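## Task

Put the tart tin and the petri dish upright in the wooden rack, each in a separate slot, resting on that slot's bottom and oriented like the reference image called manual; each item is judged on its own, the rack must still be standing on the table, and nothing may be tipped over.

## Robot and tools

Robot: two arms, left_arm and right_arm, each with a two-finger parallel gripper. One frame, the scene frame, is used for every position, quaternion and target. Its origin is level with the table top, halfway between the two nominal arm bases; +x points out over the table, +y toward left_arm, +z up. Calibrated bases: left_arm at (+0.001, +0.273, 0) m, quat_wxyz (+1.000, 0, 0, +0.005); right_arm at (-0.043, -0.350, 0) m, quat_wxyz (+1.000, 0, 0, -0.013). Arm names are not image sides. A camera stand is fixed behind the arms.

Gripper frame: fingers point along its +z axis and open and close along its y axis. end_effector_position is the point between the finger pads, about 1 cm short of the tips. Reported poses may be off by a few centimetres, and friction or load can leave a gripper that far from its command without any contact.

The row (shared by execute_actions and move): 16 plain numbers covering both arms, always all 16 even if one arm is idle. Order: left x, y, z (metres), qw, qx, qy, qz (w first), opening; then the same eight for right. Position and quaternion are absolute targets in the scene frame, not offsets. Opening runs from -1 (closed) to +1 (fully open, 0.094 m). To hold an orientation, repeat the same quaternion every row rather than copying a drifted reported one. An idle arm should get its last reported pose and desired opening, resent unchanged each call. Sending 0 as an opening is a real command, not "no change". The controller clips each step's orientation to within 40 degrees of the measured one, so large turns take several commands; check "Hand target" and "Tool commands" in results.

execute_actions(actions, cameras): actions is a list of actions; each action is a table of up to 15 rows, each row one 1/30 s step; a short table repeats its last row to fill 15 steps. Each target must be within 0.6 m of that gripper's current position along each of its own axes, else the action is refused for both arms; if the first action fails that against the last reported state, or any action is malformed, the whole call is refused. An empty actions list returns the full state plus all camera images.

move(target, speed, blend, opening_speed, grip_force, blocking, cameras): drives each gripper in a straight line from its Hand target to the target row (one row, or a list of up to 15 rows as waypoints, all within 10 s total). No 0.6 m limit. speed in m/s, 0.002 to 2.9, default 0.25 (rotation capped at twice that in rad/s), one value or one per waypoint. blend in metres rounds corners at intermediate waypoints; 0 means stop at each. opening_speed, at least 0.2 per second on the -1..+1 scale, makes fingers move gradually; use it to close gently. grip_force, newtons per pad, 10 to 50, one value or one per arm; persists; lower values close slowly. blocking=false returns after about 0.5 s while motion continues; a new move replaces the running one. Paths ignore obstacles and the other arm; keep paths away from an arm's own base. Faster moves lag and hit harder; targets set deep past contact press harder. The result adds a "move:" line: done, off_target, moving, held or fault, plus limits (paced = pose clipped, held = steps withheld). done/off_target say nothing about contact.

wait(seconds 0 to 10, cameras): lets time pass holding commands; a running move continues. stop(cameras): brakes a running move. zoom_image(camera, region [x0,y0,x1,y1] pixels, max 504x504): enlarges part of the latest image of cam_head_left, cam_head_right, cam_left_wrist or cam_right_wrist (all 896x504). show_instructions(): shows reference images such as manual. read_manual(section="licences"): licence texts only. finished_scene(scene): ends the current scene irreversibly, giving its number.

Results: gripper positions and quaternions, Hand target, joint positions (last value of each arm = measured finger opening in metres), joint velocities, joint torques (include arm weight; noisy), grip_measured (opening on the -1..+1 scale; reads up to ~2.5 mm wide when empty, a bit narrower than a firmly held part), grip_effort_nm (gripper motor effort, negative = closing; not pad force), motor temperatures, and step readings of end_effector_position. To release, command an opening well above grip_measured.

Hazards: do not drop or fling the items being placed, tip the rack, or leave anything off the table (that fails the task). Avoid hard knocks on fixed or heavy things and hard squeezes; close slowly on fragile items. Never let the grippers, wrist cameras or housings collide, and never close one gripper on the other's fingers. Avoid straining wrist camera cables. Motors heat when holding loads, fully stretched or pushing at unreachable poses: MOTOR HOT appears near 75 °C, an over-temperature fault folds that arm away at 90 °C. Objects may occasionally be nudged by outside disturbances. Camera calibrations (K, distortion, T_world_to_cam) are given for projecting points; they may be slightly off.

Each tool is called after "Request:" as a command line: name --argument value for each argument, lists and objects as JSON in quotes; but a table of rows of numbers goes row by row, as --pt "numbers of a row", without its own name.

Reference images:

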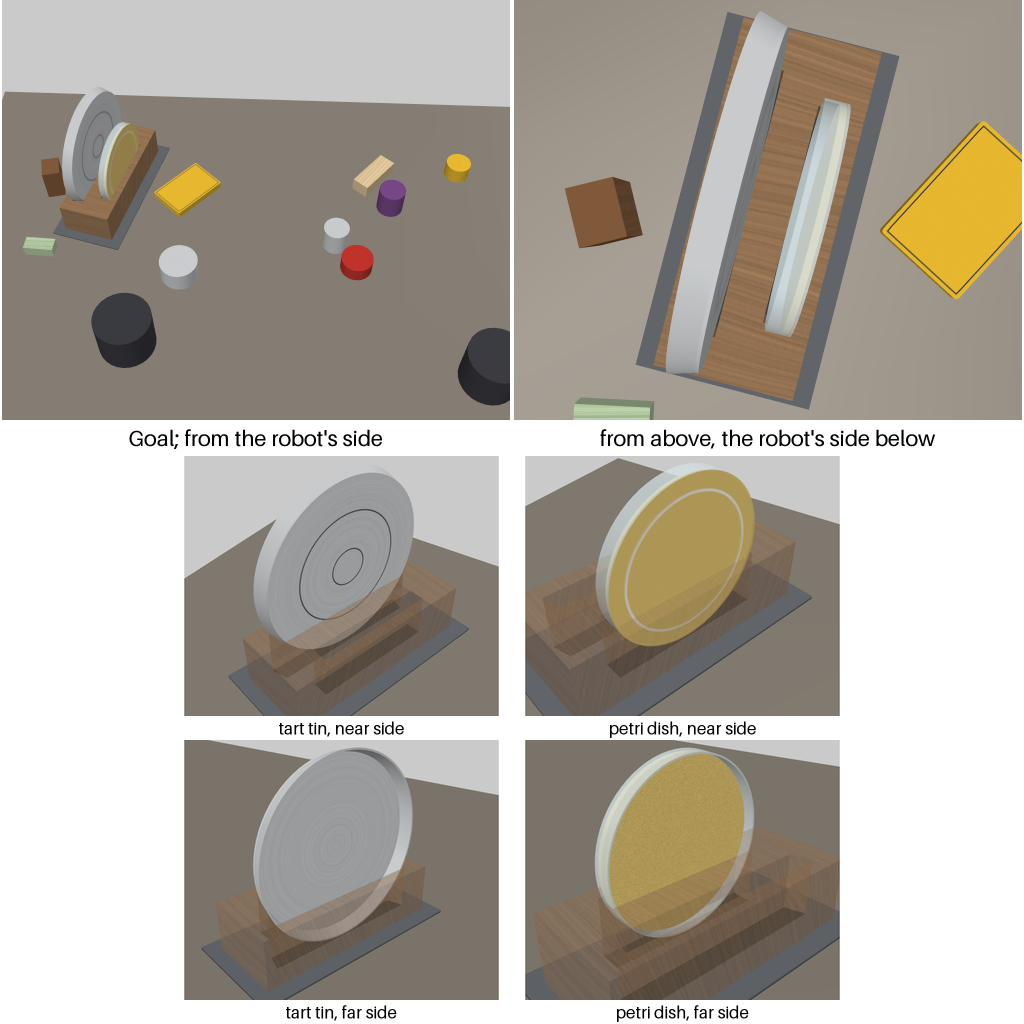

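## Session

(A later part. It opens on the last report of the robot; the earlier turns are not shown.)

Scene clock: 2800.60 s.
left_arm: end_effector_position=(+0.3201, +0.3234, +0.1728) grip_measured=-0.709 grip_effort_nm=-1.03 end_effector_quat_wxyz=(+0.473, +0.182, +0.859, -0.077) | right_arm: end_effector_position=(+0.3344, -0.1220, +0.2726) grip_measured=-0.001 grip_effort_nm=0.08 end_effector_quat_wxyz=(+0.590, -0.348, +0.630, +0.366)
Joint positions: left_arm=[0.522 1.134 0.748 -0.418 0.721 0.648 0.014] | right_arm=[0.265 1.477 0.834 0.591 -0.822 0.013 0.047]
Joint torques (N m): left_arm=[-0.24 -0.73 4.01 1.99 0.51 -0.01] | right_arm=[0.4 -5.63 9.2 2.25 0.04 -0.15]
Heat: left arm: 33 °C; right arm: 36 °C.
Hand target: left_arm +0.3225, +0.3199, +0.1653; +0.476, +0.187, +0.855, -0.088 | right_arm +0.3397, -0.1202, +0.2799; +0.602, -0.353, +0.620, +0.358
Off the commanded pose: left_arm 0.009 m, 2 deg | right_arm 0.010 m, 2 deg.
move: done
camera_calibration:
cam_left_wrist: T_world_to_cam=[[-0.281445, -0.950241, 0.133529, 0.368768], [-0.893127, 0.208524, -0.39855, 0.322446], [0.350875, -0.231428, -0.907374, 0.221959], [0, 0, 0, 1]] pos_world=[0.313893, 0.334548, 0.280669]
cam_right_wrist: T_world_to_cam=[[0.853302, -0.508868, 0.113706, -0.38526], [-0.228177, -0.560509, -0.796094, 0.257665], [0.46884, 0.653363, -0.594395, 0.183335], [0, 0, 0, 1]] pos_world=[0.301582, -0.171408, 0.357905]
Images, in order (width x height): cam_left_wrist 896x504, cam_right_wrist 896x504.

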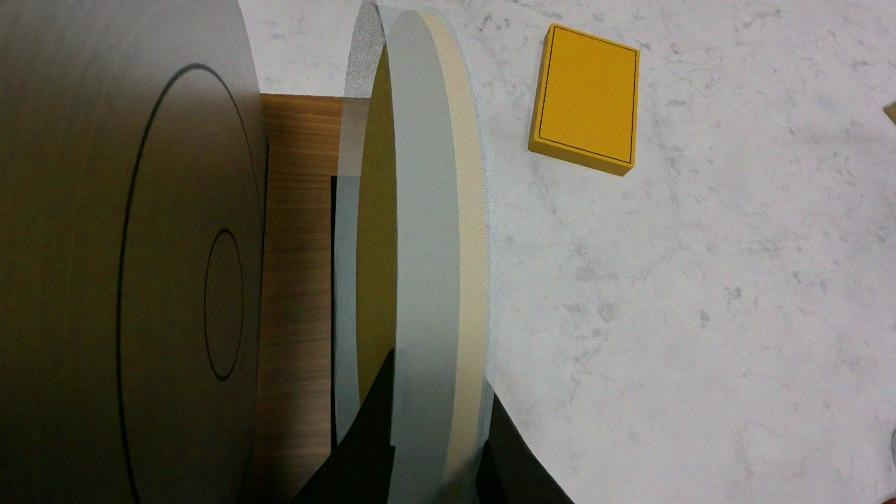

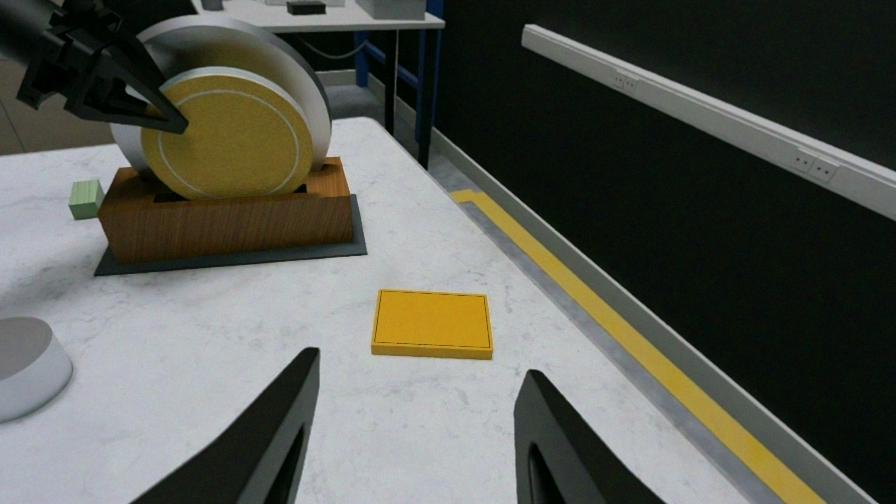

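Request:
move --pt "0.321 0.319 0.178 0.4768 0.1863 0.8546 -0.0884 -1 0.34 -0.12 0.28 0.602 -0.353 0.62 0.358 0.0" --pt "0.321 0.319 0.178 0.4768 0.1863 0.8546 -0.0884 -0.52 0.34 -0.12 0.28 0.602 -0.353 0.62 0.358 0.0" --speed 0.04 --opening_speed 0.3 --cameras '["cam_left_wrist","cam_right_wrist"]'

Request:
zoom_image --camera "cam_right_wrist" --region '[50, 0, 400, 300]'

Scene clock: 2829.37 s.
left_arm: end_effector_position=(+0.3193, +0.3229, +0.1727) grip_measured=-0.523 grip_effort_nm=0.15 end_effector_quat_wxyz=(+0.472, +0.181, +0.859, -0.078) | right_arm: end_effector_position=(+0.3344, -0.1220, +0.2726) grip_measured=-0.001 grip_effort_nm=0.08 end_effector_quat_wxyz=(+0.590, -0.348, +0.630, +0.366)
Joint positions: left_arm=[0.522 1.132 0.748 -0.423 0.721 0.647 0.022] | right_arm=[0.265 1.477 0.834 0.591 -0.822 0.013 0.047]
Joint torques (N m): left_arm=[-0.23 -1.99 7.41 1.48 0.52 -0.03] | right_arm=[0.4 -5.65 9.16 2.24 0.04 -0.15]
Heat: left arm: 34 °C; right arm: 36 °C.
Hand target: left_arm +0.3209, +0.3190, +0.1781; +0.477, +0.186, +0.855, -0.088 | right_arm +0.3397, -0.1202, +0.2799; +0.602, -0.353, +0.620, +0.358
Off the commanded pose: left_arm 0.007 m, 2 deg | right_arm 0.010 m, 2 deg.
move: done
camera_calibration:
cam_left_wrist: T_world_to_cam=[[-0.280881, -0.950051, 0.136049, 0.367513], [-0.89427, 0.207616, -0.396456, 0.322084], [0.348407, -0.233021, -0.907917, 0.223454], [0, 0, 0, 1]] pos_world=[0.313404, 0.334355, 0.28057]
cam_right_wrist: T_world_to_cam=[[0.853302, -0.508868, 0.113706, -0.38526], [-0.228177, -0.560509, -0.796094, 0.257665], [0.46884, 0.653363, -0.594395, 0.183335], [0, 0, 0, 1]] pos_world=[0.301582, -0.171408, 0.357905]
Images, in order (width x height): cam_left_wrist 896x504, cam_right_wrist 896x504.

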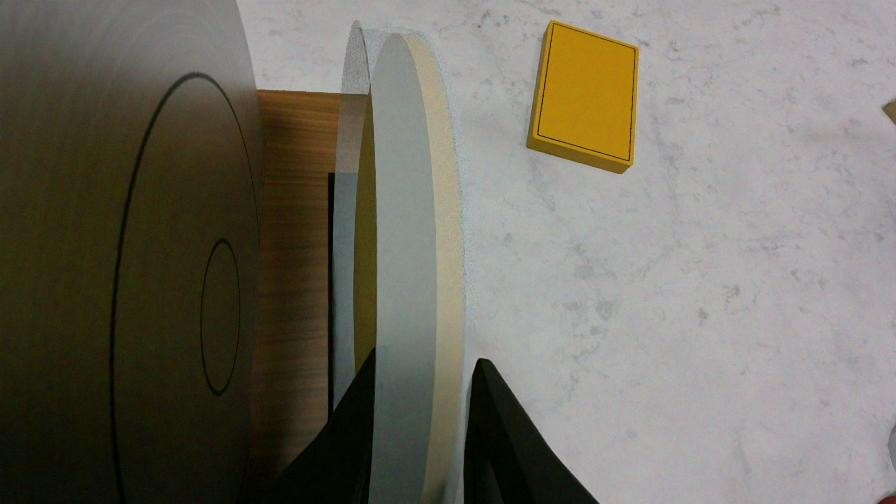

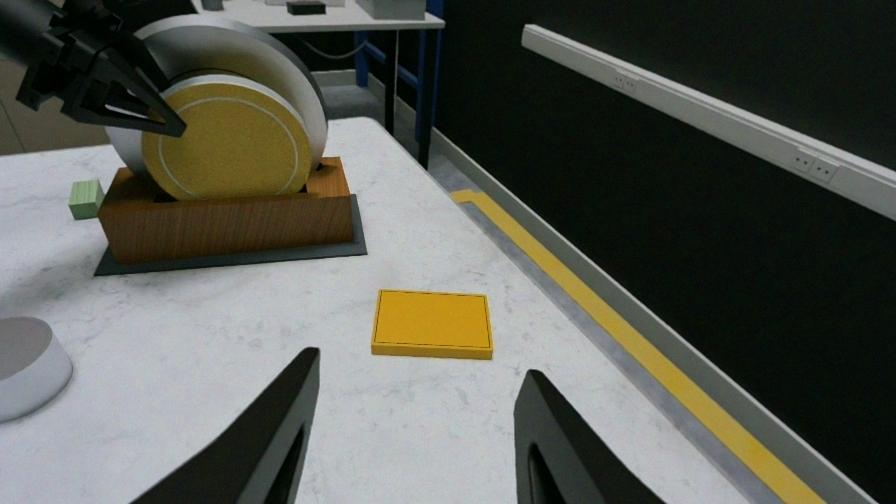

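Scaled by 1.440 from the camera's 896x504 image, which has a finer 1280x720 frame.

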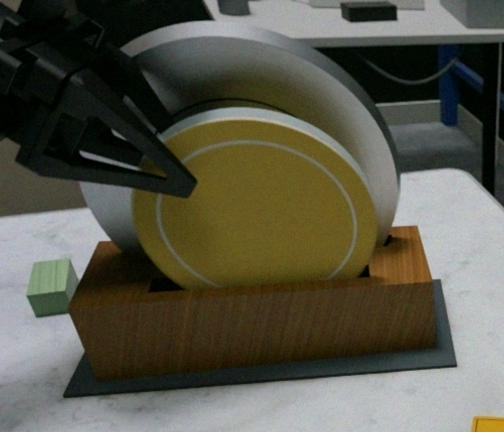

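Request:
move --pt "0.292 0.333 0.198 0.4768 0.1863 0.8546 -0.0884 -0.52 0.34 -0.12 0.28 0.602 -0.353 0.62 0.358 0.0" --pt "0.235 0.325 0.26 0.4768 0.1863 0.8546 -0.0884 -0.52 0.34 -0.12 0.28 0.602 -0.353 0.62 0.358 0.0" --pt "0.20 0.28 0.30 0.4818 0.1262 0.8655 -0.0549 -0.5 0.34 -0.12 0.28 0.602 -0.353 0.62 0.358 0.0" --speed '[0.05,0.12,0.2]' --blend 0.01 --cameras '["cam_left_wrist","cam_right_wrist","cam_head_left"]'

Request:
zoom_image --camera "cam_right_wrist" --region '[50, 0, 400, 300]'

Scene clock: 2845.77 s.
left_arm: end_effector_position=(+0.2007, +0.2829, +0.2952) grip_measured=-0.503 grip_effort_nm=0.15 end_effector_quat_wxyz=(+0.479, +0.124, +0.867, -0.052) | right_arm: end_effector_position=(+0.3344, -0.1220, +0.2726) grip_measured=-0.001 grip_effort_nm=0.08 end_effector_quat_wxyz=(+0.590, -0.348, +0.630, +0.366)
Joint positions: left_arm=[0.724 0.725 1.126 -1.254 0.781 0.711 0.023] | right_arm=[0.265 1.477 0.834 0.591 -0.822 0.013 0.047]
Joint torques (N m): left_arm=[-0.59 2 6.56 1.39 0.33 -0.08] | right_arm=[0.4 -5.64 9.14 2.25 0.04 -0.15]
Heat: left arm: 33 °C; right arm: 37 °C.
Hand target: left_arm +0.1999, +0.2800, +0.3000; +0.482, +0.126, +0.865, -0.055 | right_arm +0.3397, -0.1202, +0.2798; +0.602, -0.353, +0.620, +0.358
Off the commanded pose: left_arm 0.006 m, 1 deg | right_arm 0.010 m, 2 deg.
move: done
camera_calibration:
cam_left_wrist: T_world_to_cam=[[-0.159434, -0.976525, 0.144843, 0.259979], [-0.910395, 0.0886965, -0.404121, 0.311998], [0.381787, -0.196295, -0.903165, 0.348244], [0, 0, 0, 1]] pos_world=[0.192536, 0.294561, 0.402951]
cam_right_wrist: T_world_to_cam=[[0.853302, -0.508868, 0.113706, -0.38526], [-0.228177, -0.560509, -0.796094, 0.257665], [0.46884, 0.653363, -0.594395, 0.183335], [0, 0, 0, 1]] pos_world=[0.301582, -0.171408, 0.357905]
Images, in order (width x height): cam_head_left 896x504, cam_left_wrist 896x504, cam_right_wrist 896x504.

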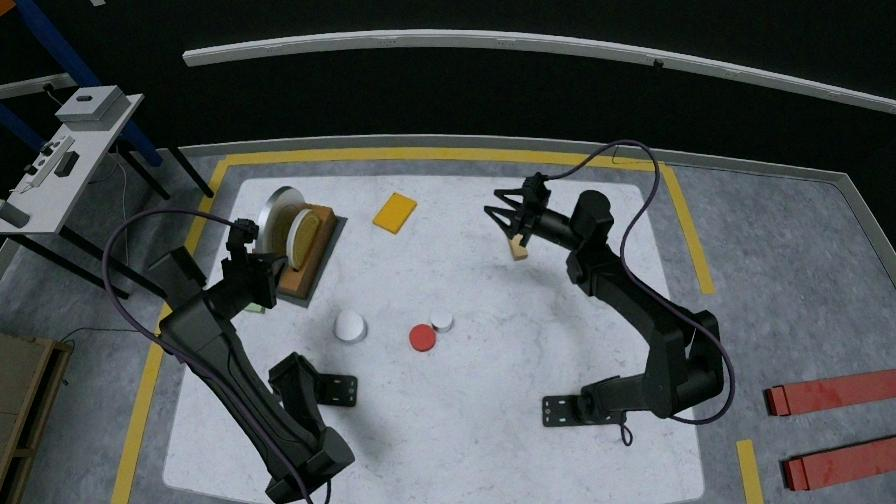

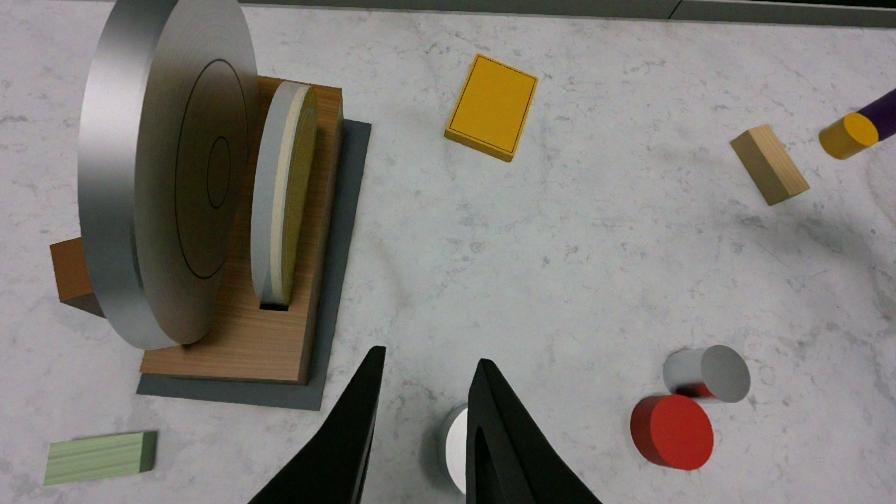

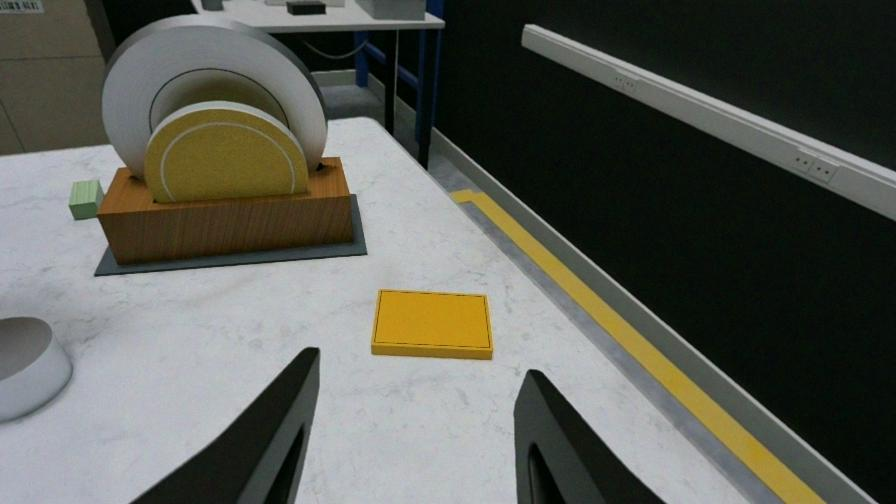

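Scaled by 1.440 from the camera's 896x504 image, which has a finer 1280x720 frame.

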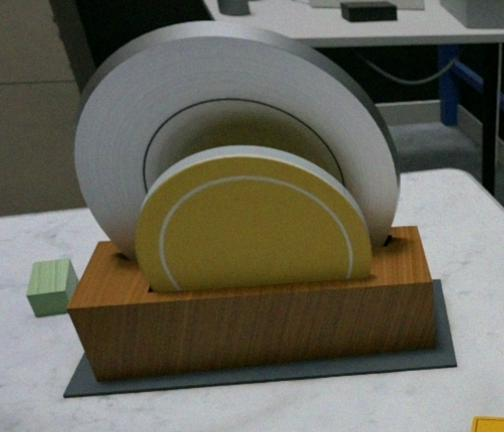

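Both are fully seated.

Request:
finished_scene --scene 2

The scene is finished: the task was done.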